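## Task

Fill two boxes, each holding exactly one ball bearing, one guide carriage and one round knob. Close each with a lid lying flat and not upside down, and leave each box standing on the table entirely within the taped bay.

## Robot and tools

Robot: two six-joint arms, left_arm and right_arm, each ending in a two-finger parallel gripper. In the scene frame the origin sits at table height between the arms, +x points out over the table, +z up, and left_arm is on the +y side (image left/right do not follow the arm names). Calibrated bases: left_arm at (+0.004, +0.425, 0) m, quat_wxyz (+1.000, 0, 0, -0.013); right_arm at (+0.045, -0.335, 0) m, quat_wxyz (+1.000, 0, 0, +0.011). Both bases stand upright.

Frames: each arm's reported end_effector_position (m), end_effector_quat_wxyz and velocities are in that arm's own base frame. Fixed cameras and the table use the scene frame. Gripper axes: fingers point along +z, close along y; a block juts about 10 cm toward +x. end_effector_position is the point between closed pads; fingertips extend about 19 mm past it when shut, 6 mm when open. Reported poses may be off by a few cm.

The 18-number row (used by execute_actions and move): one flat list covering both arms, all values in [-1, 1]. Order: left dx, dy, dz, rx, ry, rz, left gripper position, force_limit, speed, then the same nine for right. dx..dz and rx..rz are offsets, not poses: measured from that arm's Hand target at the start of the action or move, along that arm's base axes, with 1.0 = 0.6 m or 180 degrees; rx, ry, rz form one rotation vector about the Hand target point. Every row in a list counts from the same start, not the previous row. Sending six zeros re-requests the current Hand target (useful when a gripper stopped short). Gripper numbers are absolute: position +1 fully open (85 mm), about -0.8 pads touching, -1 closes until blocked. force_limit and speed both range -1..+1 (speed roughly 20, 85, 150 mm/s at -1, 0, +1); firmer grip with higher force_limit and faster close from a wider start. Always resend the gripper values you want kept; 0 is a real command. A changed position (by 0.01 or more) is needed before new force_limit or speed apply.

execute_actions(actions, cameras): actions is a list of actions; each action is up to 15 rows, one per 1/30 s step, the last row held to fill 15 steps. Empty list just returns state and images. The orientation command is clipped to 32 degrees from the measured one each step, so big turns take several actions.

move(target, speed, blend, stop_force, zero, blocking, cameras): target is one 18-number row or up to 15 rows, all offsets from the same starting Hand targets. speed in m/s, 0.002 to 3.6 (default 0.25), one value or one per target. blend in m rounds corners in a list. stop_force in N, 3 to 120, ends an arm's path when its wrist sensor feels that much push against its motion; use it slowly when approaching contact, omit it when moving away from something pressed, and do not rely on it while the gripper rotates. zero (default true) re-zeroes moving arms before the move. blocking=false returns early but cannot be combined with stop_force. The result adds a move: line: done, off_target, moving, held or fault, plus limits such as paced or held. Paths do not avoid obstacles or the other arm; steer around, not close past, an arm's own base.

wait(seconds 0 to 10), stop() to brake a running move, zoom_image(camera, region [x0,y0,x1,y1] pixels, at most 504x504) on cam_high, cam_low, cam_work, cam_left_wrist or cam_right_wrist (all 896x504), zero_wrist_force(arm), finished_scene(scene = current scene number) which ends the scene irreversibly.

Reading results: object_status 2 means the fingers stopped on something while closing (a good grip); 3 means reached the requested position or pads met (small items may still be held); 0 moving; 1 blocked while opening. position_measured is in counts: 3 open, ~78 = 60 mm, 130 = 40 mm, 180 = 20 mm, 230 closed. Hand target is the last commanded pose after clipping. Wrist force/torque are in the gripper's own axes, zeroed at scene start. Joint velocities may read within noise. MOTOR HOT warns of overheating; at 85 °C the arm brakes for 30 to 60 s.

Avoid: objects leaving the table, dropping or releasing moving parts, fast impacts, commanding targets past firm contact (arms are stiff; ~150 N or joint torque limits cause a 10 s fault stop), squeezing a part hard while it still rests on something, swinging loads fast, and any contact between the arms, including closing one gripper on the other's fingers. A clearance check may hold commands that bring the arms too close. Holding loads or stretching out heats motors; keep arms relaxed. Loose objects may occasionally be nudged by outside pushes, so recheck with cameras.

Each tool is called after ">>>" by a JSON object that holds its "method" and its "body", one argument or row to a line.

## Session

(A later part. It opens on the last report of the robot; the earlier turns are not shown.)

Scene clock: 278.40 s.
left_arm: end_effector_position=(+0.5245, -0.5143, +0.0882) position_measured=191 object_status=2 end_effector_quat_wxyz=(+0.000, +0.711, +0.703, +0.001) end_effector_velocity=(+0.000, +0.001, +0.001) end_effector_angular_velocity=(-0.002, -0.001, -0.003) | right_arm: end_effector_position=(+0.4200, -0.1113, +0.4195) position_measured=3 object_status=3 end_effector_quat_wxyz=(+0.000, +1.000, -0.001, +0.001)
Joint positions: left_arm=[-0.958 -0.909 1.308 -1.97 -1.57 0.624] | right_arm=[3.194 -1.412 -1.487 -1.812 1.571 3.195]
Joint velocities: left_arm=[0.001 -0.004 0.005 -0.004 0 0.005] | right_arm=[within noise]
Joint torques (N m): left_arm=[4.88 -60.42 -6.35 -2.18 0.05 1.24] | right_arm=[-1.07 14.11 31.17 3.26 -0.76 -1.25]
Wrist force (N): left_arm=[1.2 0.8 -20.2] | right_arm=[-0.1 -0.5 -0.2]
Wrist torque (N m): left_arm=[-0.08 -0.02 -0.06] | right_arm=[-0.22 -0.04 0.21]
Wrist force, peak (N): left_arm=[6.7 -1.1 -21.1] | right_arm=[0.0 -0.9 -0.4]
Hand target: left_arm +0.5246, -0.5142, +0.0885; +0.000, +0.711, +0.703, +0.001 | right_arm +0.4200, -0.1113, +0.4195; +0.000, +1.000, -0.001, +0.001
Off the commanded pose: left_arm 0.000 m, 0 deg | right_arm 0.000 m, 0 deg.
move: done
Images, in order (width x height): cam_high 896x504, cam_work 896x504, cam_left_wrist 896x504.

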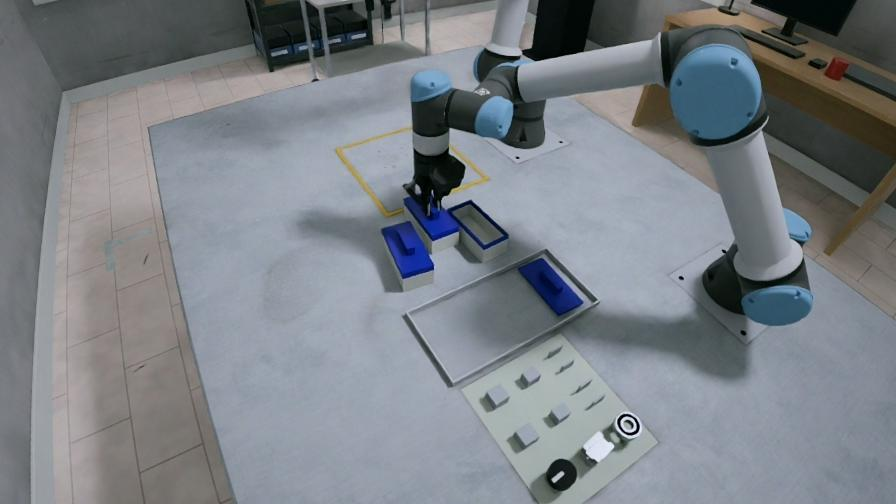

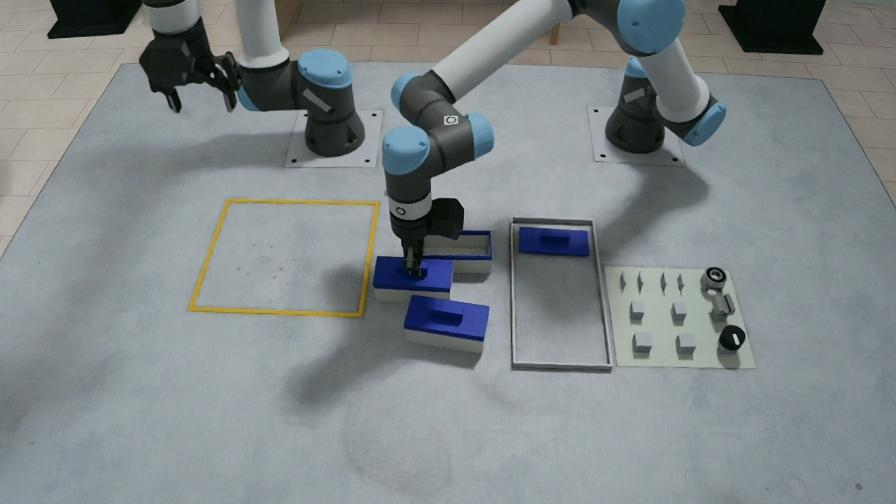

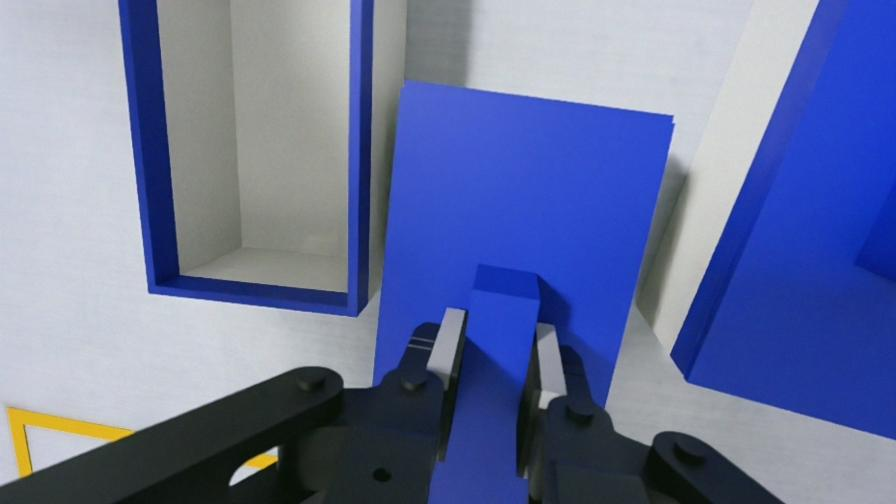

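>>> {"method": "move", "body": {
  "target": [-0.004,-0.09,0.0005,0,0,0,-1,-1,-1, 0,0,0,0,0,0,1,-1,1],
  "speed": 0.06,
  "cameras": ["cam_high"]
}}

>>> {"method": "move", "body": {
  "target": [0,0,0.0007,0,0,0,-0.3,-1,-1, 0,0,0,0,0,0,1,-1,1],
  "cameras": []
}}

>>> {"method": "move", "body": {
  "target": [
    [0,0,0.1,0,0,0,-0.3,-1,-1, 0,0,0,0,0,0,1,-1,1],
    [-0.1,0.6,0.15,0,0,0,-0.3,-1,-1, 0,0,0,0,0,0,1,-1,1]
  ],
  "speed": [0.08,0.4],
  "cameras": ["cam_work","cam_high","cam_right_wrist"]
}}

>>> {"method": "zoom_image", "body": {
  "camera": "cam_work",
  "region": [342, 220, 512, 370]
}}

>>> {"method": "zoom_image", "body": {
  "camera": "cam_high",
  "region": [360, 160, 520, 300]
}}

Scene clock: 280.00 s.
left_arm: end_effector_position=(+0.5221, -0.5682, +0.0885) position_measured=191 object_status=2 end_effector_quat_wxyz=(+0.000, +0.711, +0.703, +0.001) | right_arm: end_effector_position=(+0.4200, -0.1113, +0.4195) position_measured=3 object_status=3 end_effector_quat_wxyz=(+0.000, +1.000, -0.001, +0.001)
Joint positions: left_arm=[-1.002 -0.821 1.154 -1.903 -1.57 0.581] | right_arm=[3.194 -1.412 -1.487 -1.812 1.571 3.195]
Joint velocities: within noise
Joint torques (N m): left_arm=[4.66 -60.74 -4.2 -1.88 0.26 1.24] | right_arm=[-0.98 13.97 31.35 3.27 -0.64 -1.26]
Wrist force (N): left_arm=[1.2 2.0 -23.3] | right_arm=[-0.2 -0.5 -0.1]
Wrist torque (N m): left_arm=[0.05 -0.03 -0.06] | right_arm=[-0.21 -0.01 0.20]
Wrist force, peak (N): left_arm=[6.3 0.3 -24.6] | right_arm=[0.2 -0.8 -0.1]
Hand target: left_arm +0.5222, -0.5682, +0.0888; +0.000, +0.711, +0.703, +0.001 | right_arm +0.4200, -0.1113, +0.4195; +0.000, +1.000, -0.001, +0.001
Off the commanded pose: left_arm 0.000 m, 0 deg | right_arm 0.000 m, 0 deg.
move: done
Images, in order (width x height): cam_high 896x504.

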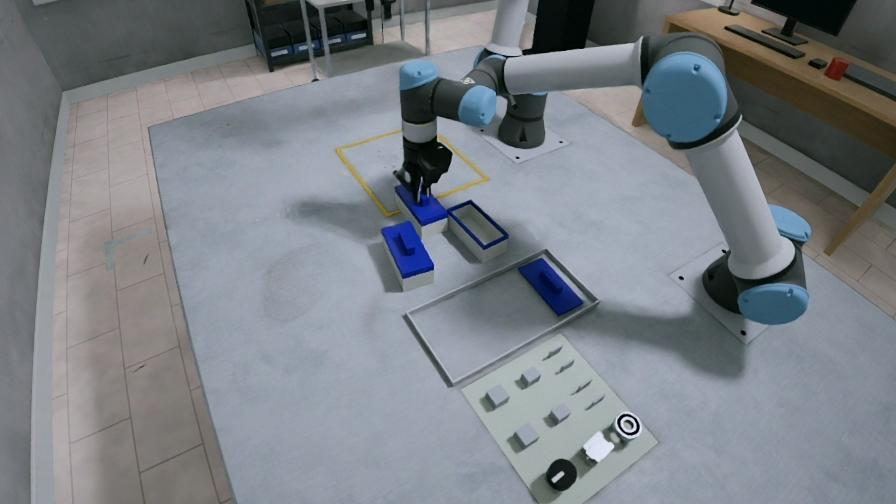

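Scene clock: 280.70 s.
left_arm: end_effector_position=(+0.5222, -0.5682, +0.0892) position_measured=167 object_status=0 end_effector_quat_wxyz=(+0.000, +0.711, +0.703, +0.001) | right_arm: end_effector_position=(+0.4200, -0.1113, +0.4195) position_measured=3 object_status=3 end_effector_quat_wxyz=(+0.000, +1.000, -0.001, +0.001)
Joint positions: left_arm=[-1.002 -0.822 1.153 -1.902 -1.57 0.581] | right_arm=[3.194 -1.412 -1.487 -1.812 1.571 3.195]
Joint velocities: within noise
Joint torques (N m): left_arm=[4.27 -82.09 -39.13 -1.19 0.25 1.3] | right_arm=[-1.14 14.12 30.77 3.39 -0.75 -1.19]
Wrist force (N): left_arm=[-0.2 0.3 0.3] | right_arm=[0.0 -0.6 -0.2]
Wrist torque (N m): left_arm=[0.01 0.07 -0.07] | right_arm=[-0.22 -0.05 0.20]
Wrist force, peak (N): left_arm=[0.9 2.1 -21.6] | right_arm=[-0.1 -0.8 -0.3]
Hand target: left_arm +0.5222, -0.5682, +0.0892; +0.000, +0.711, +0.703, +0.001 | right_arm +0.4200, -0.1113, +0.4195; +0.000, +1.000, -0.001, +0.001
Off the commanded pose: left_arm 0.000 m, 0 deg | right_arm 0.000 m, 0 deg.
move: done
No camera images: "cameras" was empty.

Scene clock: 282.93 s.
left_arm: end_effector_position=(+0.4622, -0.2083, +0.1792) position_measured=167 object_status=3 end_effector_quat_wxyz=(+0.000, +0.711, +0.703, +0.001) | right_arm: end_effector_position=(+0.4200, -0.1113, +0.4195) position_measured=3 object_status=3 end_effector_quat_wxyz=(+0.000, +1.000, -0.001, +0.001)
Joint positions: left_arm=[-0.69 -1.507 1.901 -1.965 -1.57 0.892] | right_arm=[3.194 -1.412 -1.487 -1.812 1.571 3.195]
Joint velocities: within noise
Joint torques (N m): left_arm=[4.6 -22.53 -21.1 -4.55 -1.18 1.28] | right_arm=[-1.48 13.72 30.61 3.37 -0.8 -1.29]
Wrist force (N): left_arm=[-0.3 0.6 0.3] | right_arm=[0.0 -0.8 -0.2]
Wrist torque (N m): left_arm=[0.11 0.03 -0.08] | right_arm=[-0.26 -0.04 0.21]
Wrist force, peak (N): left_arm=[-10.6 -7.3 0.6] | right_arm=[-0.1 -0.9 -0.1]
Hand target: left_arm +0.4622, -0.2082, +0.1792; +0.000, +0.711, +0.703, +0.001 | right_arm +0.4200, -0.1113, +0.4195; +0.000, +1.000, -0.001, +0.001
Off the commanded pose: left_arm 0.000 m, 0 deg | right_arm 0.000 m, 0 deg.
move: done
Images, in order (width x height): cam_high 896x504, cam_work 896x504, cam_right_wrist 896x504.

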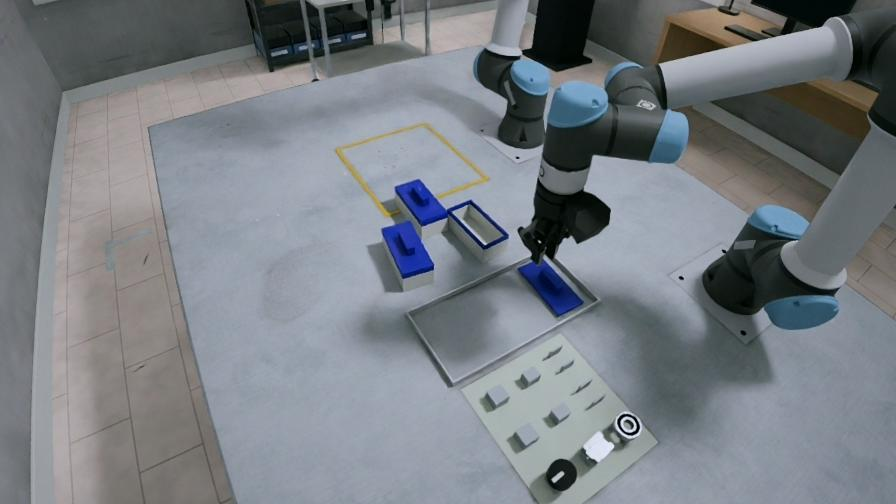

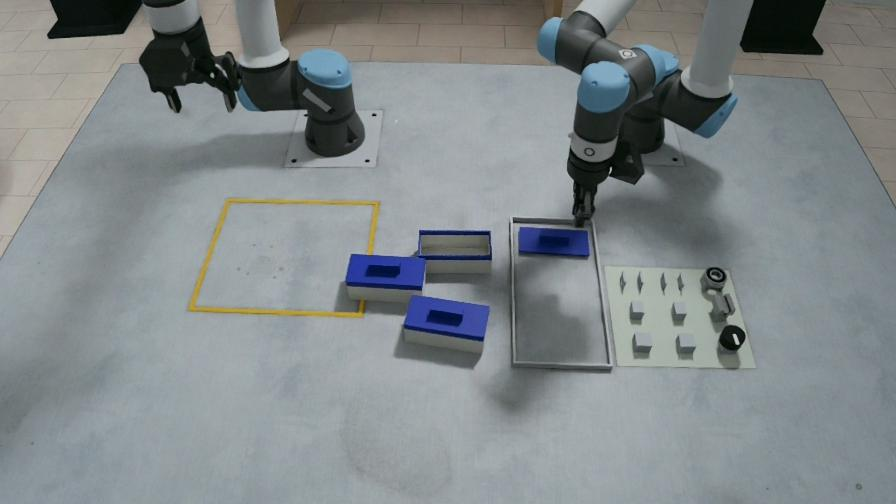

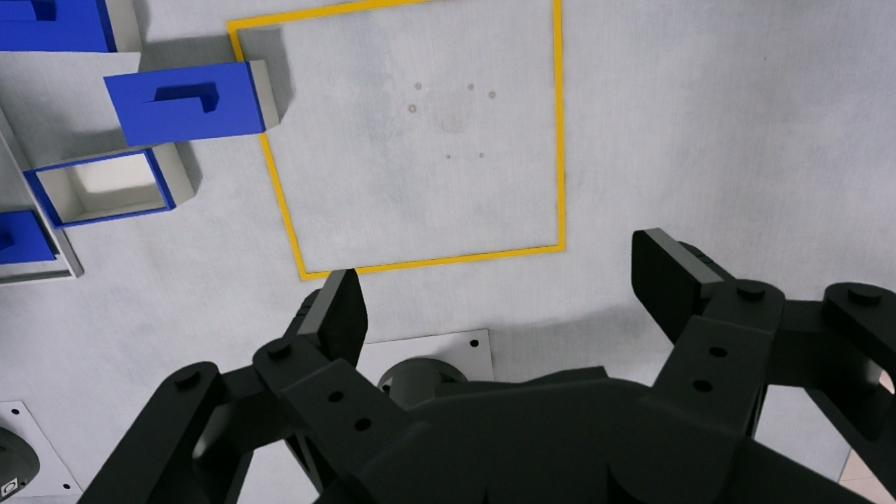

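Scaled by 2.965.

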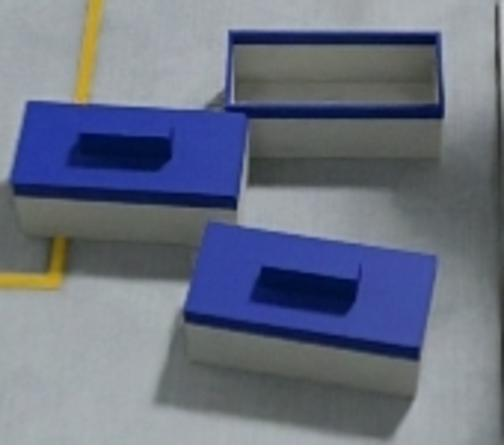

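Scaled by 3.150.

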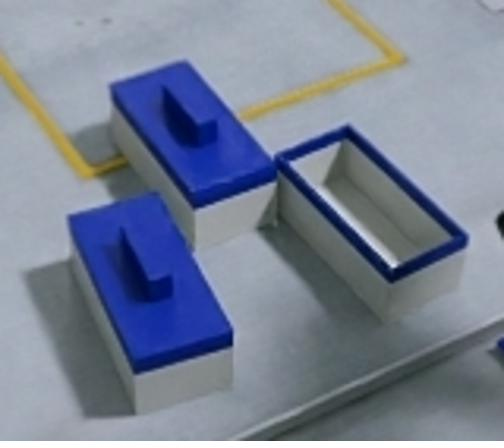

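>>> {"method": "move", "body": {
  "target": [0,0,0,0,0,0,-0.3,-1,-1, 0.0833,0.4755,-0.3875,0,0,0.4706,1,-1,1],
  "speed": 0.35,
  "cameras": ["cam_right_wrist"]
}}

Scene clock: 285.87 s.
left_arm: end_effector_position=(+0.4622, -0.2082, +0.1792) position_measured=167 object_status=3 end_effector_quat_wxyz=(+0.000, +0.711, +0.703, +0.001) | right_arm: end_effector_position=(+0.4700, +0.1740, +0.1870) position_measured=3 object_status=3 end_effector_quat_wxyz=(+0.000, +0.739, +0.673, +0.000)
Joint positions: left_arm=[-0.69 -1.507 1.901 -1.965 -1.57 0.893] | right_arm=[3.765 -1.614 -1.902 -1.196 1.572 2.288]
Joint velocities: within noise
Joint torques (N m): left_arm=[4.79 -46 -14.74 -3.89 -0.09 1.27] | right_arm=[3.72 35.07 36.31 1.68 1.38 -1.63]
Wrist force (N): left_arm=[-0.4 0.5 0.3] | right_arm=[0.0 -0.5 0.0]
Wrist torque (N m): left_arm=[0.09 0.05 -0.08] | right_arm=[-0.19 -0.06 0.23]
Wrist force, peak (N): left_arm=[-0.2 0.8 0.6] | right_arm=[-0.1 0.2 -2.8]
Hand target: left_arm +0.4622, -0.2082, +0.1792; +0.000, +0.711, +0.703, +0.001 | right_arm +0.4700, +0.1740, +0.1870; +0.000, +0.739, +0.673, +0.000
Off the commanded pose: left_arm 0.000 m, 0 deg | right_arm 0.000 m, 0 deg.
move: done
Images, in order (width x height): cam_right_wrist 896x504.

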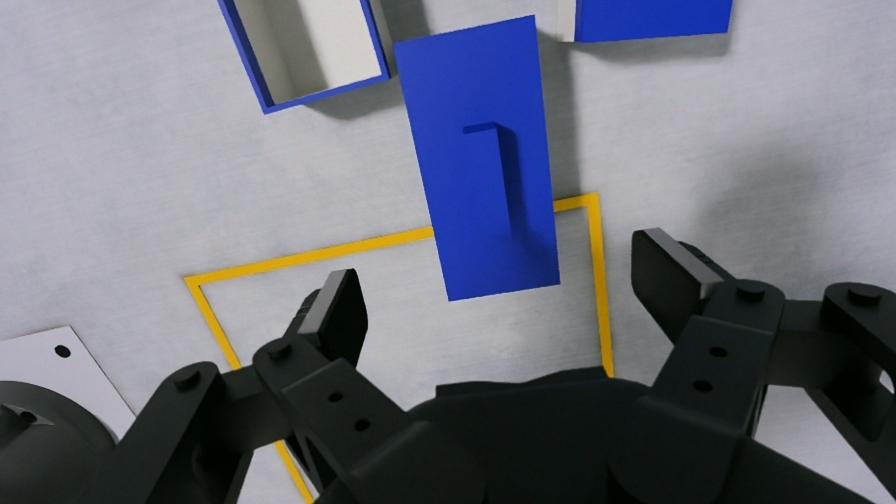

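>>> {"method": "move", "body": {
  "target": [0,0,0,0,0,0,-0.3,-1,-1, 0.0083,0.0025,-0.095,0,0,0,1,-1,1],
  "speed": 0.15,
  "cameras": ["cam_right_wrist"]
}}

Scene clock: 287.07 s.
left_arm: end_effector_position=(+0.4622, -0.2082, +0.1792) position_measured=167 object_status=3 end_effector_quat_wxyz=(+0.000, +0.711, +0.703, +0.001) | right_arm: end_effector_position=(+0.4749, +0.1754, +0.1300) position_measured=3 object_status=3 end_effector_quat_wxyz=(+0.000, +0.739, +0.673, +0.000)
Joint positions: left_arm=[-0.69 -1.507 1.901 -1.965 -1.57 0.893] | right_arm=[3.761 -1.689 -1.981 -1.042 1.572 2.284]
Joint velocities: within noise
Joint torques (N m): left_arm=[4.57 -45.81 -14.42 -3.57 0.36 1.31] | right_arm=[3.83 39.23 32.88 3.46 -0.43 -0.86]
Wrist force (N): left_arm=[-0.2 0.6 0.2] | right_arm=[-0.1 -0.6 0.0]
Wrist torque (N m): left_arm=[0.10 0.01 -0.08] | right_arm=[-0.20 -0.05 0.24]
Wrist force, peak (N): left_arm=[-0.3 0.9 0.4] | right_arm=[0.1 -0.4 -3.7]
Hand target: left_arm +0.4622, -0.2082, +0.1792; +0.000, +0.711, +0.703, +0.001 | right_arm +0.4750, +0.1755, +0.1300; +0.000, +0.739, +0.673, +0.000
Off the commanded pose: left_arm 0.000 m, 0 deg | right_arm 0.000 m, 0 deg.
move: done
Images, in order (width x height): cam_right_wrist 896x504.

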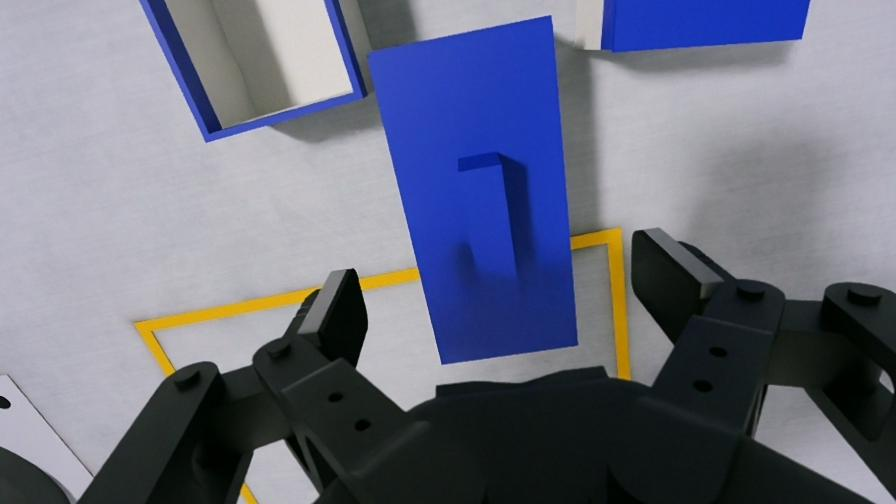

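>>> {"method": "move", "body": {
  "target": [
    [0,0,0,0,0,0,-0.3,-1,-1, 0.0027,0,-0.09,0,0,0.0065,1,-1,1]
  ],
  "speed": 0.1,
  "cameras": ["cam_right_wrist"]
}}

>>> {"method": "move", "body": {
  "target": [0,0,0,0,0,0,-0.3,-1,-1, 0,0,-0.0625,0,0,0,1,-1,1],
  "speed": 0.03,
  "stop_force": 5,
  "cameras": ["cam_right_wrist","cam_work"]
}}

Scene clock: 288.50 s.
left_arm: end_effector_position=(+0.4622, -0.2082, +0.1792) position_measured=167 object_status=3 end_effector_quat_wxyz=(+0.000, +0.711, +0.703, +0.001) | right_arm: end_effector_position=(+0.4766, +0.1754, +0.0759) position_measured=3 object_status=3 end_effector_quat_wxyz=(+0.000, +0.732, +0.681, +0.000)
Joint positions: left_arm=[-0.69 -1.507 1.901 -1.965 -1.57 0.893] | right_arm=[3.759 -1.772 -2.048 -0.892 1.572 2.262]
Joint velocities: within noise
Joint torques (N m): left_arm=[4.36 -46.09 -14.6 -3.2 0.87 1.34] | right_arm=[0.64 43.14 32.1 2.42 0.51 1.68]
Wrist force (N): left_arm=[-0.2 0.5 0.5] | right_arm=[-0.3 -0.2 -0.2]
Wrist torque (N m): left_arm=[0.09 0.02 -0.08] | right_arm=[-0.14 -0.01 0.23]
Wrist force, peak (N): left_arm=[-0.4 0.8 0.3] | right_arm=[0.4 0.0 -4.0]
Hand target: left_arm +0.4622, -0.2082, +0.1792; +0.000, +0.711, +0.703, +0.001 | right_arm +0.4766, +0.1755, +0.0760; +0.000, +0.732, +0.681, +0.000
Off the commanded pose: left_arm 0.000 m, 0 deg | right_arm 0.000 m, 0 deg.
move: done
Images, in order (width x height): cam_right_wrist 896x504.

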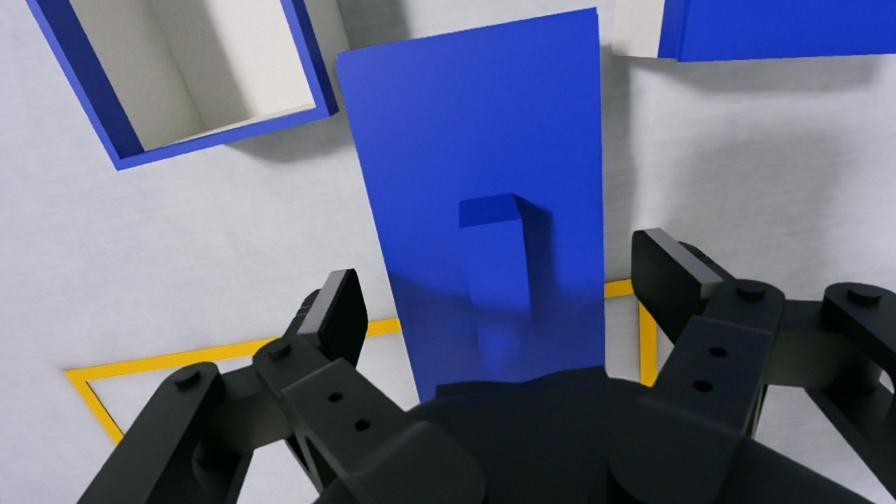

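Scene clock: 290.83 s.
left_arm: end_effector_position=(+0.4622, -0.2082, +0.1792) position_measured=167 object_status=3 end_effector_quat_wxyz=(+0.000, +0.711, +0.703, +0.001) | right_arm: end_effector_position=(+0.4766, +0.1755, +0.0385) position_measured=3 object_status=3 end_effector_quat_wxyz=(+0.000, +0.732, +0.681, +0.000)
Joint positions: left_arm=[-0.69 -1.507 1.901 -1.965 -1.57 0.893] | right_arm=[3.759 -1.839 -2.087 -0.786 1.572 2.262]
Joint velocities: within noise
Joint torques (N m): left_arm=[4.74 -45.8 -14.92 -2.61 1.28 1.33] | right_arm=[2.83 46.34 28.12 0.73 1.63 1.31]
Wrist force (N): left_arm=[-0.2 0.5 0.5] | right_arm=[0.0 -0.3 0.2]
Wrist torque (N m): left_arm=[0.08 0.01 -0.08] | right_arm=[-0.14 -0.08 0.22]
Wrist force, peak (N): left_arm=[-0.2 0.7 0.7] | right_arm=[-0.4 -0.2 -1.1]
Hand target: left_arm +0.4622, -0.2082, +0.1792; +0.000, +0.711, +0.703, +0.001 | right_arm +0.4766, +0.1755, +0.0385; +0.000, +0.732, +0.681, +0.000
Off the commanded pose: left_arm 0.000 m, 0 deg | right_arm 0.000 m, 0 deg.
move: done
Images, in order (width x height): cam_work 896x504, cam_right_wrist 896x504.

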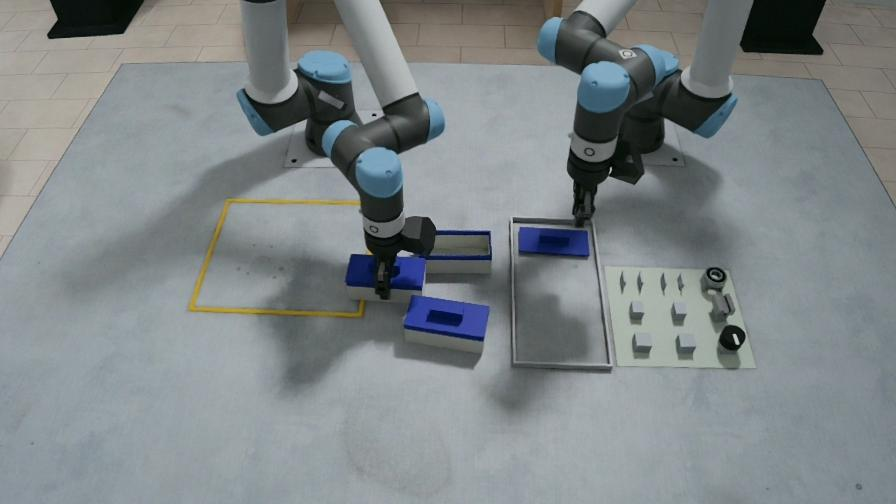

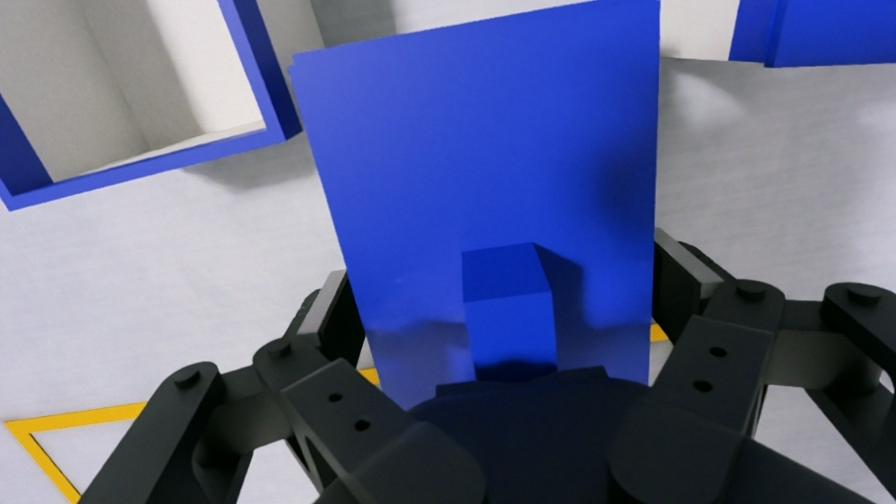

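>>> {"method": "move", "body": {
  "target": [0,0,0,0,0,0,-0.3,-1,-1, 0.001,0,-0.0013,0,0,0,1,-1,1],
  "speed": 0.03,
  "cameras": []
}}

>>> {"method": "move", "body": {
  "target": [0,0,0,0,0,0,-0.3,-1,-1, 0,0,0,0,0,0,-1,-1,-1],
  "cameras": ["cam_right_wrist"]
}}

Scene clock: 291.73 s.
left_arm: end_effector_position=(+0.4622, -0.2082, +0.1792) position_measured=167 object_status=3 end_effector_quat_wxyz=(+0.000, +0.711, +0.703, +0.001) | right_arm: end_effector_position=(+0.4772, +0.1755, +0.0378) position_measured=3 object_status=3 end_effector_quat_wxyz=(+0.000, +0.732, +0.681, +0.000)
Joint positions: left_arm=[-0.69 -1.507 1.901 -1.965 -1.57 0.893] | right_arm=[3.759 -1.841 -2.086 -0.784 1.572 2.261]
Joint velocities: within noise
Joint torques (N m): left_arm=[4.4 -45.3 -14.79 -2.39 1.33 1.31] | right_arm=[-1.7 16.94 29.28 5.77 1.63 -1.86]
Wrist force (N): left_arm=[-0.4 0.8 0.5] | right_arm=[-0.3 -0.2 -0.1]
Wrist torque (N m): left_arm=[0.12 0.04 -0.08] | right_arm=[-0.14 -0.02 0.22]
Wrist force, peak (N): left_arm=[-0.4 0.7 0.6] | right_arm=[-0.4 -0.6 0.0]
Hand target: left_arm +0.4622, -0.2082, +0.1792; +0.000, +0.711, +0.703, +0.001 | right_arm +0.4772, +0.1755, +0.0378; +0.000, +0.732, +0.681, +0.000
Off the commanded pose: left_arm 0.000 m, 0 deg | right_arm 0.000 m, 0 deg.
move: done
No camera images: "cameras" was empty.

Scene clock: 292.87 s.
left_arm: end_effector_position=(+0.4622, -0.2082, +0.1792) position_measured=167 object_status=3 end_effector_quat_wxyz=(+0.000, +0.711, +0.703, +0.001) | right_arm: end_effector_position=(+0.4772, +0.1755, +0.0378) position_measured=49 object_status=2 end_effector_quat_wxyz=(+0.000, +0.732, +0.681, +0.000)
Joint positions: left_arm=[-0.69 -1.507 1.901 -1.965 -1.57 0.893] | right_arm=[3.759 -1.841 -2.086 -0.784 1.572 2.261]
Joint velocities: within noise
Joint torques (N m): left_arm=[4.63 -45.58 -15.48 -2.12 1.26 1.23] | right_arm=[0.51 20.94 22.77 2.64 1.69 -0.85]
Wrist force (N): left_arm=[0.0 0.6 0.4] | right_arm=[-2.9 -3.7 -10.2]
Wrist torque (N m): left_arm=[0.09 -0.01 -0.08] | right_arm=[-0.52 -0.10 0.26]
Wrist force, peak (N): left_arm=[-0.3 0.7 0.6] | right_arm=[-3.1 -3.6 -11.9]
Hand target: left_arm +0.4622, -0.2082, +0.1792; +0.000, +0.711, +0.703, +0.001 | right_arm +0.4772, +0.1755, +0.0378; +0.000, +0.732, +0.681, +0.000
Off the commanded pose: left_arm 0.000 m, 0 deg | right_arm 0.000 m, 0 deg.
move: done
Images, in order (width x height): cam_right_wrist 896x504.

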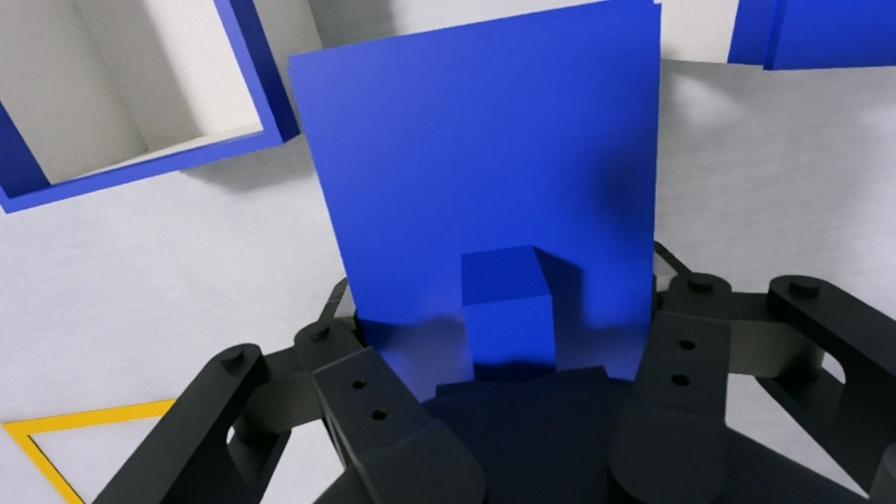

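>>> {"method": "move", "body": {
  "target": [0,0,0,0,0,0,-0.3,-1,-1, 0,0,0.08,0,0,0,-1,-1,-1],
  "speed": 0.05,
  "cameras": ["cam_high","cam_work"]
}}

>>> {"method": "zoom_image", "body": {
  "camera": "cam_high",
  "region": [360, 150, 520, 290]
}}

Scene clock: 294.87 s.
left_arm: end_effector_position=(+0.4622, -0.2082, +0.1792) position_measured=167 object_status=3 end_effector_quat_wxyz=(+0.000, +0.711, +0.703, +0.001) | right_arm: end_effector_position=(+0.4773, +0.1756, +0.0860) position_measured=49 object_status=2 end_effector_quat_wxyz=(+0.000, +0.732, +0.681, +0.001)
Joint positions: left_arm=[-0.69 -1.507 1.901 -1.965 -1.57 0.893] | right_arm=[3.759 -1.757 -2.035 -0.92 1.572 2.261]
Joint velocities: within noise
Joint torques (N m): left_arm=[4.9 -44.84 -14.71 -1.7 1.32 1.21] | right_arm=[3.12 14.85 10.89 6.59 1.63 0.07]
Wrist force (N): left_arm=[-0.2 0.8 0.6] | right_arm=[-0.1 -0.1 4.0]
Wrist torque (N m): left_arm=[0.13 0.01 -0.08] | right_arm=[-0.16 -0.04 0.24]
Wrist force, peak (N): left_arm=[-0.2 0.8 0.6] | right_arm=[-3.3 -3.7 -10.8]
Hand target: left_arm +0.4622, -0.2082, +0.1792; +0.000, +0.711, +0.703, +0.001 | right_arm +0.4772, +0.1755, +0.0858; +0.000, +0.732, +0.681, +0.000
Off the commanded pose: left_arm 0.000 m, 0 deg | right_arm 0.000 m, 0 deg.
move: done
Images, in order (width x height): cam_high 896x504, cam_work 896x504.

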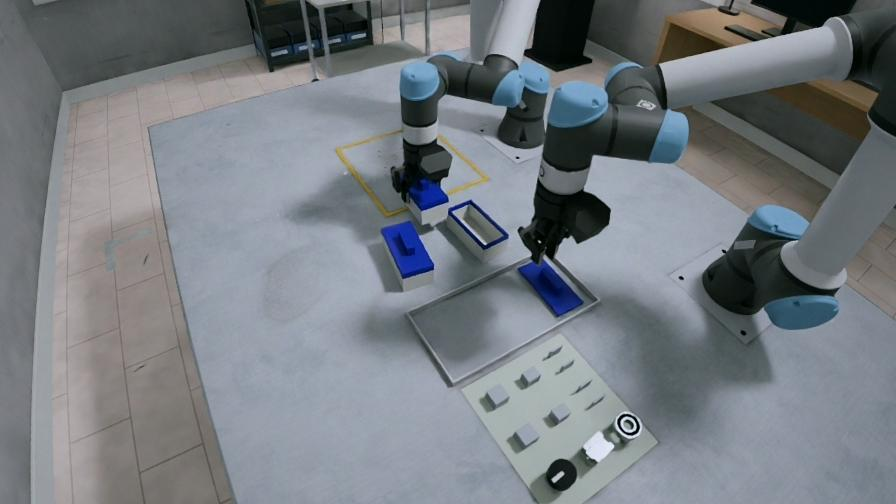

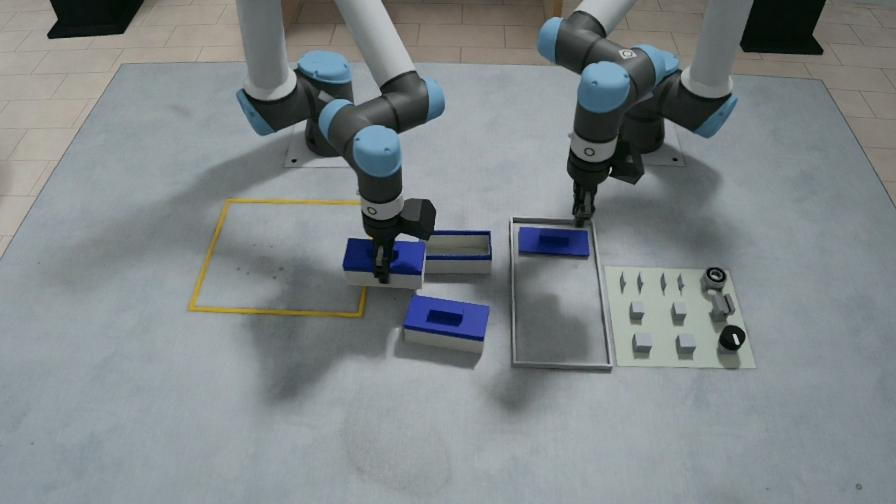

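Scaled by 3.150.

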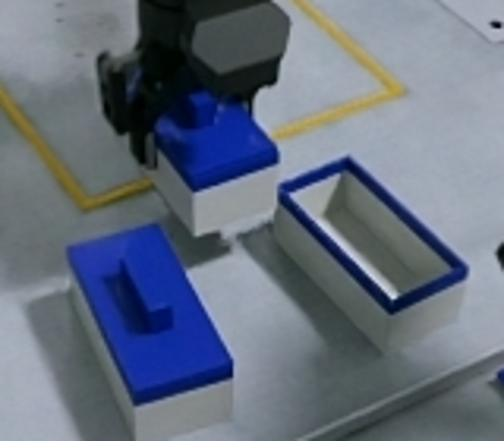

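>>> {"method": "move", "body": {
  "target": [
    [0,0,0,0,0,0,-0.3,-1,-1, -0.27,-0.409,0,0,0,0,-1,-1,-1],
    [0,0,0,0,0,0,-0.3,-1,-1, -0.27,-0.409,-0.0685,0,0,0,-1,-1,-1]
  ],
  "speed": [0.25,0.08],
  "cameras": ["cam_high","cam_work"]
}}

>>> {"method": "zoom_image", "body": {
  "camera": "cam_work",
  "region": [180, 180, 400, 340]
}}

Scene clock: 297.40 s.
left_arm: end_effector_position=(+0.4622, -0.2082, +0.1792) position_measured=167 object_status=3 end_effector_quat_wxyz=(+0.000, +0.711, +0.703, +0.001) | right_arm: end_effector_position=(+0.3151, -0.0699, +0.0446) position_measured=49 object_status=2 end_effector_quat_wxyz=(-0.001, +0.732, +0.681, +0.000)
Joint positions: left_arm=[-0.69 -1.507 1.901 -1.965 -1.57 0.893] | right_arm=[3.348 -1.376 -2.553 -0.783 1.572 1.85]
Joint velocities: within noise
Joint torques (N m): left_arm=[4.56 -44.11 -15.3 -1.25 1.23 1.23] | right_arm=[-0.57 12.91 31.62 3.39 1.08 -1.22]
Wrist force (N): left_arm=[-0.1 0.5 0.3] | right_arm=[0.2 0.0 4.4]
Wrist torque (N m): left_arm=[0.09 0.00 -0.08] | right_arm=[-0.14 -0.10 0.22]
Wrist force, peak (N): left_arm=[-0.3 0.9 0.4] | right_arm=[-7.4 -1.8 2.6]
Hand target: left_arm +0.4622, -0.2082, +0.1792; +0.000, +0.711, +0.703, +0.001 | right_arm +0.3152, -0.0699, +0.0447; +0.000, +0.732, +0.681, +0.000
Off the commanded pose: left_arm 0.000 m, 0 deg | right_arm 0.000 m, 0 deg.
move: done
Images, in order (width x height): cam_high 896x504, cam_work 896x504.

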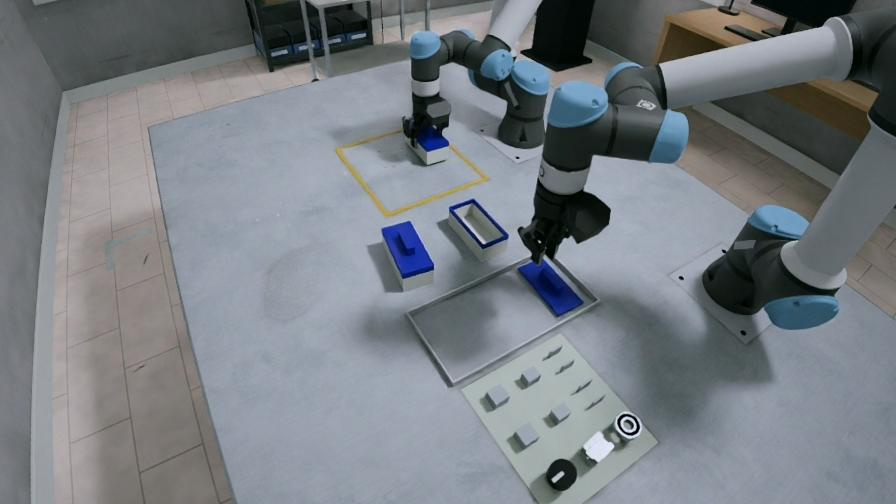

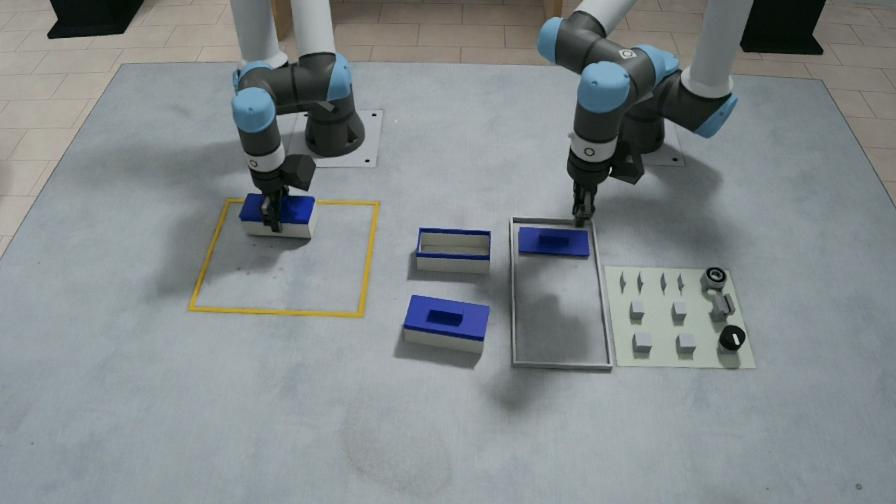

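Scaled by 2.291.

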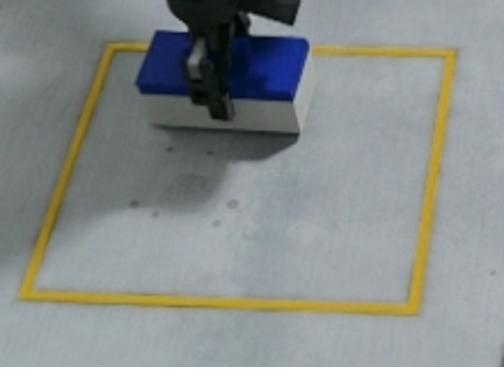

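>>> {"method": "move", "body": {
  "target": [0,0,0,0,0,0,-0.3,-1,-1, 0.01,0,-0.02,0,0,0,-1,-1,-1],
  "speed": 0.013,
  "stop_force": 4,
  "cameras": ["cam_work"]
}}

>>> {"method": "move", "body": {
  "target": [0,0,0,0,0,0,-0.3,-1,-1, 0,0,-0.0012,0,0,0,-1,-1,-1],
  "speed": 0.02,
  "cameras": []
}}

>>> {"method": "move", "body": {
  "target": [0,0,0,0,0,0,-0.3,-1,-1, 0,0,0,0,0,0,0.9,-1,-1],
  "cameras": ["cam_right_wrist"]
}}

Scene clock: 299.73 s.
left_arm: end_effector_position=(+0.4622, -0.2082, +0.1792) position_measured=167 object_status=3 end_effector_quat_wxyz=(+0.000, +0.711, +0.703, +0.001) | right_arm: end_effector_position=(+0.3194, -0.0699, +0.0362) position_measured=49 object_status=2 end_effector_quat_wxyz=(+0.000, +0.732, +0.681, +0.000)
Joint positions: left_arm=[-0.69 -1.507 1.901 -1.965 -1.57 0.893] | right_arm=[3.345 -1.415 -2.556 -0.741 1.572 1.847]
Joint velocities: within noise
Joint torques (N m): left_arm=[4.35 -44.61 -15.39 -1.32 1.25 1.21] | right_arm=[3.92 22.14 25.67 4.63 0.48 1.71]
Wrist force (N): left_arm=[-0.1 0.6 0.3] | right_arm=[0.3 0.4 2.2]
Wrist torque (N m): left_arm=[0.11 0.00 -0.08] | right_arm=[-0.25 -0.16 0.19]
Wrist force, peak (N): left_arm=[-0.6 0.8 0.4] | right_arm=[-0.2 -8.5 -24.3]
Hand target: left_arm +0.4622, -0.2082, +0.1792; +0.000, +0.711, +0.703, +0.001 | right_arm +0.3194, -0.0699, +0.0362; +0.000, +0.732, +0.681, +0.000 (not the last commanded pose)
Off the commanded pose: left_arm 0.000 m, 0 deg | right_arm 0.004 m, 0 deg.
move: contact (right_arm)
Images, in order (width x height): cam_work 896x504.

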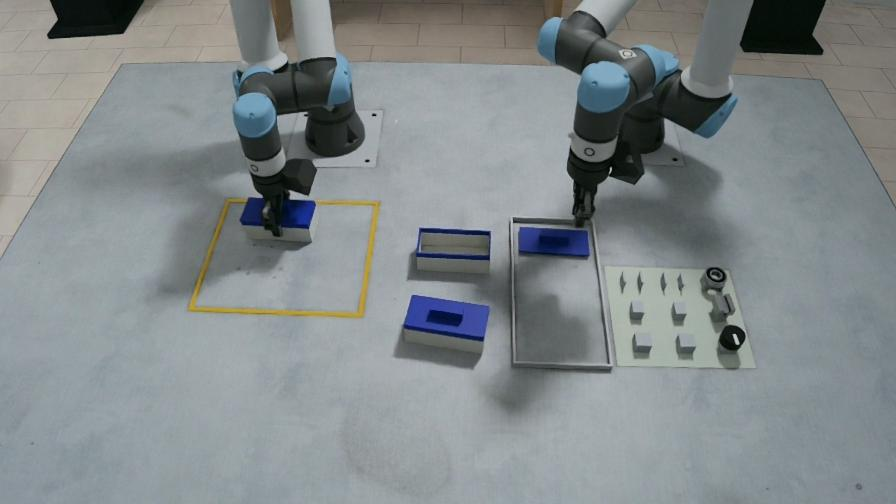

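Scene clock: 300.43 s.
left_arm: end_effector_position=(+0.4622, -0.2082, +0.1792) position_measured=167 object_status=3 end_effector_quat_wxyz=(+0.000, +0.711, +0.703, +0.001) | right_arm: end_effector_position=(+0.3195, -0.0699, +0.0355) position_measured=49 object_status=2 end_effector_quat_wxyz=(+0.000, +0.732, +0.681, +0.001)
Joint positions: left_arm=[-0.69 -1.507 1.901 -1.965 -1.57 0.893] | right_arm=[3.345 -1.417 -2.557 -0.738 1.572 1.847]
Joint velocities: within noise
Joint torques (N m): left_arm=[4.89 -44.66 -15.69 -1.31 1.16 1.11] | right_arm=[3.86 -3.33 2.96 3.7 0.43 1.57]
Wrist force (N): left_arm=[0.0 0.6 0.4] | right_arm=[-1.6 -11.8 -32.9]
Wrist torque (N m): left_arm=[0.10 -0.02 -0.08] | right_arm=[-0.98 -0.34 0.34]
Wrist force, peak (N): left_arm=[-0.1 0.8 0.7] | right_arm=[-1.7 -11.7 -33.5]
Hand target: left_arm +0.4622, -0.2082, +0.1792; +0.000, +0.711, +0.703, +0.001 | right_arm +0.3194, -0.0699, +0.0355; +0.000, +0.732, +0.681, +0.000
Off the commanded pose: left_arm 0.000 m, 0 deg | right_arm 0.000 m, 0 deg.
move: done
No camera images: "cameras" was empty.

Scene clock: 301.33 s.
left_arm: end_effector_position=(+0.4622, -0.2082, +0.1792) position_measured=167 object_status=3 end_effector_quat_wxyz=(+0.000, +0.711, +0.703, +0.001) | right_arm: end_effector_position=(+0.3194, -0.0699, +0.0355) position_measured=16 object_status=0 end_effector_quat_wxyz=(-0.001, +0.732, +0.681, +0.000)
Joint positions: left_arm=[-0.69 -1.507 1.901 -1.965 -1.57 0.893] | right_arm=[3.345 -1.417 -2.557 -0.738 1.572 1.847]
Joint velocities: within noise
Joint torques (N m): left_arm=[4.18 -44.11 -15.58 -1.25 1.26 1.21] | right_arm=[3.36 16.77 24.55 0.63 0.48 1.49]
Wrist force (N): left_arm=[-0.1 0.6 0.4] | right_arm=[0.2 -0.1 0.2]
Wrist torque (N m): left_arm=[0.10 0.00 -0.08] | right_arm=[-0.14 -0.10 0.22]
Wrist force, peak (N): left_arm=[-0.2 0.8 0.4] | right_arm=[-1.7 -11.7 -33.1]
Hand target: left_arm +0.4622, -0.2082, +0.1792; +0.000, +0.711, +0.703, +0.001 | right_arm +0.3194, -0.0699, +0.0355; +0.000, +0.732, +0.681, +0.000
Off the commanded pose: left_arm 0.000 m, 0 deg | right_arm 0.000 m, 0 deg.
move: done
Images, in order (width x height): cam_right_wrist 896x504.

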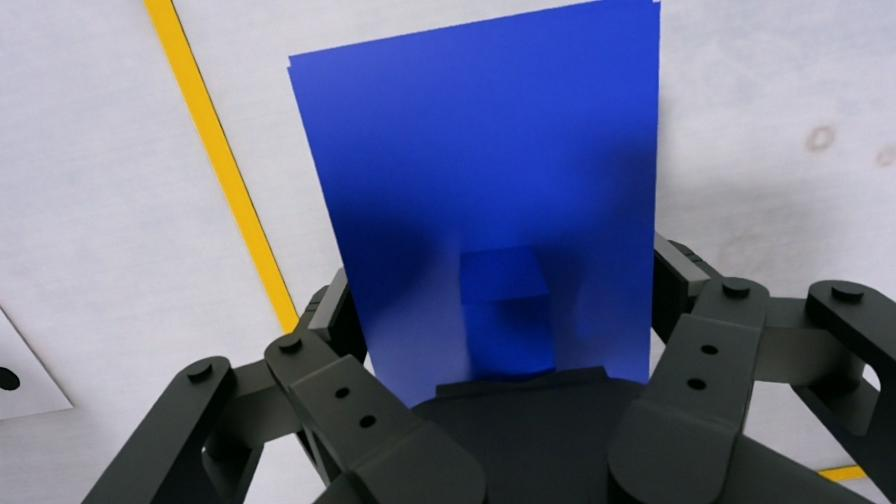

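>>> {"method": "move", "body": {
  "target": [
    [0,0,0,0,0,0,-0.3,-1,-1, 0,0,0.1,0,0,0,0.9,-1,-1],
    [0,0,0,0,0,0,-0.3,-1,-1, 0,0,0.2525,0,0,0,0.9,-1,-1],
    [0,0,0,0,0,0,-0.3,-1,-1, 0.4527,0.6115,0.2525,0,0,-0.0317,0.9,-1,-1]
  ],
  "speed": [0.05,0.2,0.35],
  "cameras": ["cam_right_wrist","cam_work"]
}}

>>> {"method": "zoom_image", "body": {
  "camera": "cam_work",
  "region": [180, 180, 400, 340]
}}

Scene clock: 305.50 s.
left_arm: end_effector_position=(+0.4622, -0.2082, +0.1792) position_measured=167 object_status=3 end_effector_quat_wxyz=(+0.000, +0.711, +0.703, +0.001) | right_arm: end_effector_position=(+0.5910, +0.2969, +0.1870) position_measured=16 object_status=3 end_effector_quat_wxyz=(+0.000, +0.765, +0.644, +0.000)
Joint positions: left_arm=[-0.69 -1.507 1.901 -1.965 -1.57 0.893] | right_arm=[3.81 -1.984 -1.436 -1.292 1.572 2.411]
Joint velocities: within noise
Joint torques (N m): left_arm=[4.28 -43.52 -15.86 -1.33 1.27 1.21] | right_arm=[3.65 34.88 34.46 5.66 0.92 0.09]
Wrist force (N): left_arm=[-0.2 0.7 0.5] | right_arm=[-0.2 -0.1 -0.1]
Wrist torque (N m): left_arm=[0.13 0.01 -0.08] | right_arm=[-0.14 -0.04 0.22]
Wrist force, peak (N): left_arm=[-0.2 0.9 0.5] | right_arm=[-4.7 -3.2 -4.9]
Hand target: left_arm +0.4622, -0.2082, +0.1792; +0.000, +0.711, +0.703, +0.001 | right_arm +0.5911, +0.2970, +0.1870; +0.000, +0.765, +0.644, +0.000
Off the commanded pose: left_arm 0.000 m, 0 deg | right_arm 0.000 m, 0 deg.
move: done
Images, in order (width x height): cam_work 896x504, cam_right_wrist 896x504.

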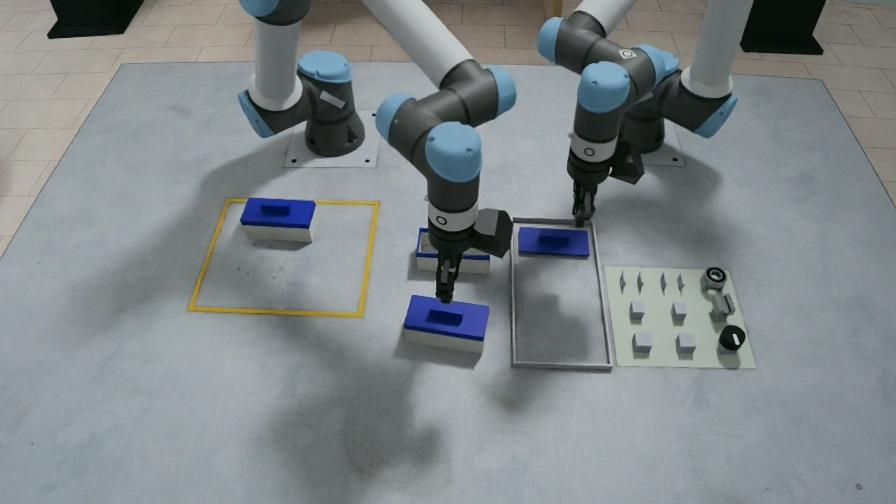

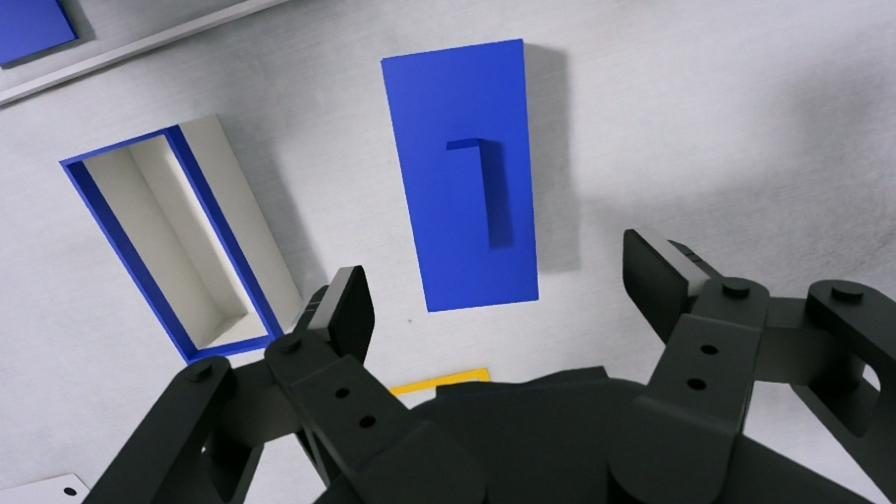

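Scaled by 2.291.

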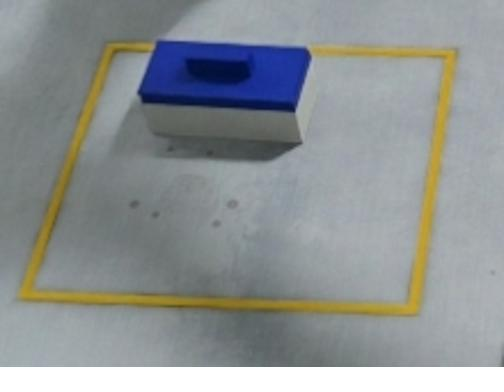

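>>> {"method": "move", "body": {
  "target": [0,0,0,0,0,0,-0.3,-1,-1, -0.0122,-0.0115,-0.095,0,0,-0.0055,1,-1,1],
  "speed": 0.15,
  "cameras": ["cam_right_wrist"]
}}

Scene clock: 306.70 s.
left_arm: end_effector_position=(+0.4622, -0.2082, +0.1792) position_measured=167 object_status=3 end_effector_quat_wxyz=(+0.000, +0.711, +0.703, +0.001) | right_arm: end_effector_position=(+0.5837, +0.2901, +0.1299) position_measured=3 object_status=3 end_effector_quat_wxyz=(+0.000, +0.771, +0.637, +0.000)
Joint positions: left_arm=[-0.69 -1.507 1.901 -1.965 -1.57 0.893] | right_arm=[3.808 -2.009 -1.554 -1.148 1.572 2.427]
Joint velocities: within noise
Joint torques (N m): left_arm=[4.26 -43.89 -15.75 -1.38 1.17 1.1] | right_arm=[0.78 61.33 28.3 3 -0.91 -1.6]
Wrist force (N): left_arm=[-0.2 0.6 0.2] | right_arm=[-0.1 -0.2 -0.1]
Wrist torque (N m): left_arm=[0.11 0.00 -0.08] | right_arm=[-0.16 -0.06 0.22]
Wrist force, peak (N): left_arm=[-0.5 0.7 0.5] | right_arm=[0.9 0.5 -3.2]
Hand target: left_arm +0.4622, -0.2082, +0.1792; +0.000, +0.711, +0.703, +0.001 | right_arm +0.5837, +0.2901, +0.1300; +0.000, +0.771, +0.637, +0.000
Off the commanded pose: left_arm 0.000 m, 0 deg | right_arm 0.000 m, 0 deg.
move: done
Images, in order (width x height): cam_right_wrist 896x504.

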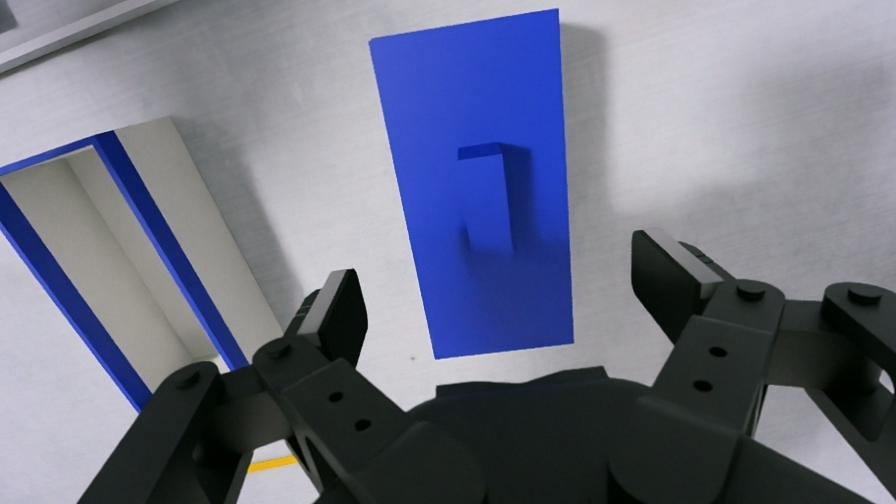

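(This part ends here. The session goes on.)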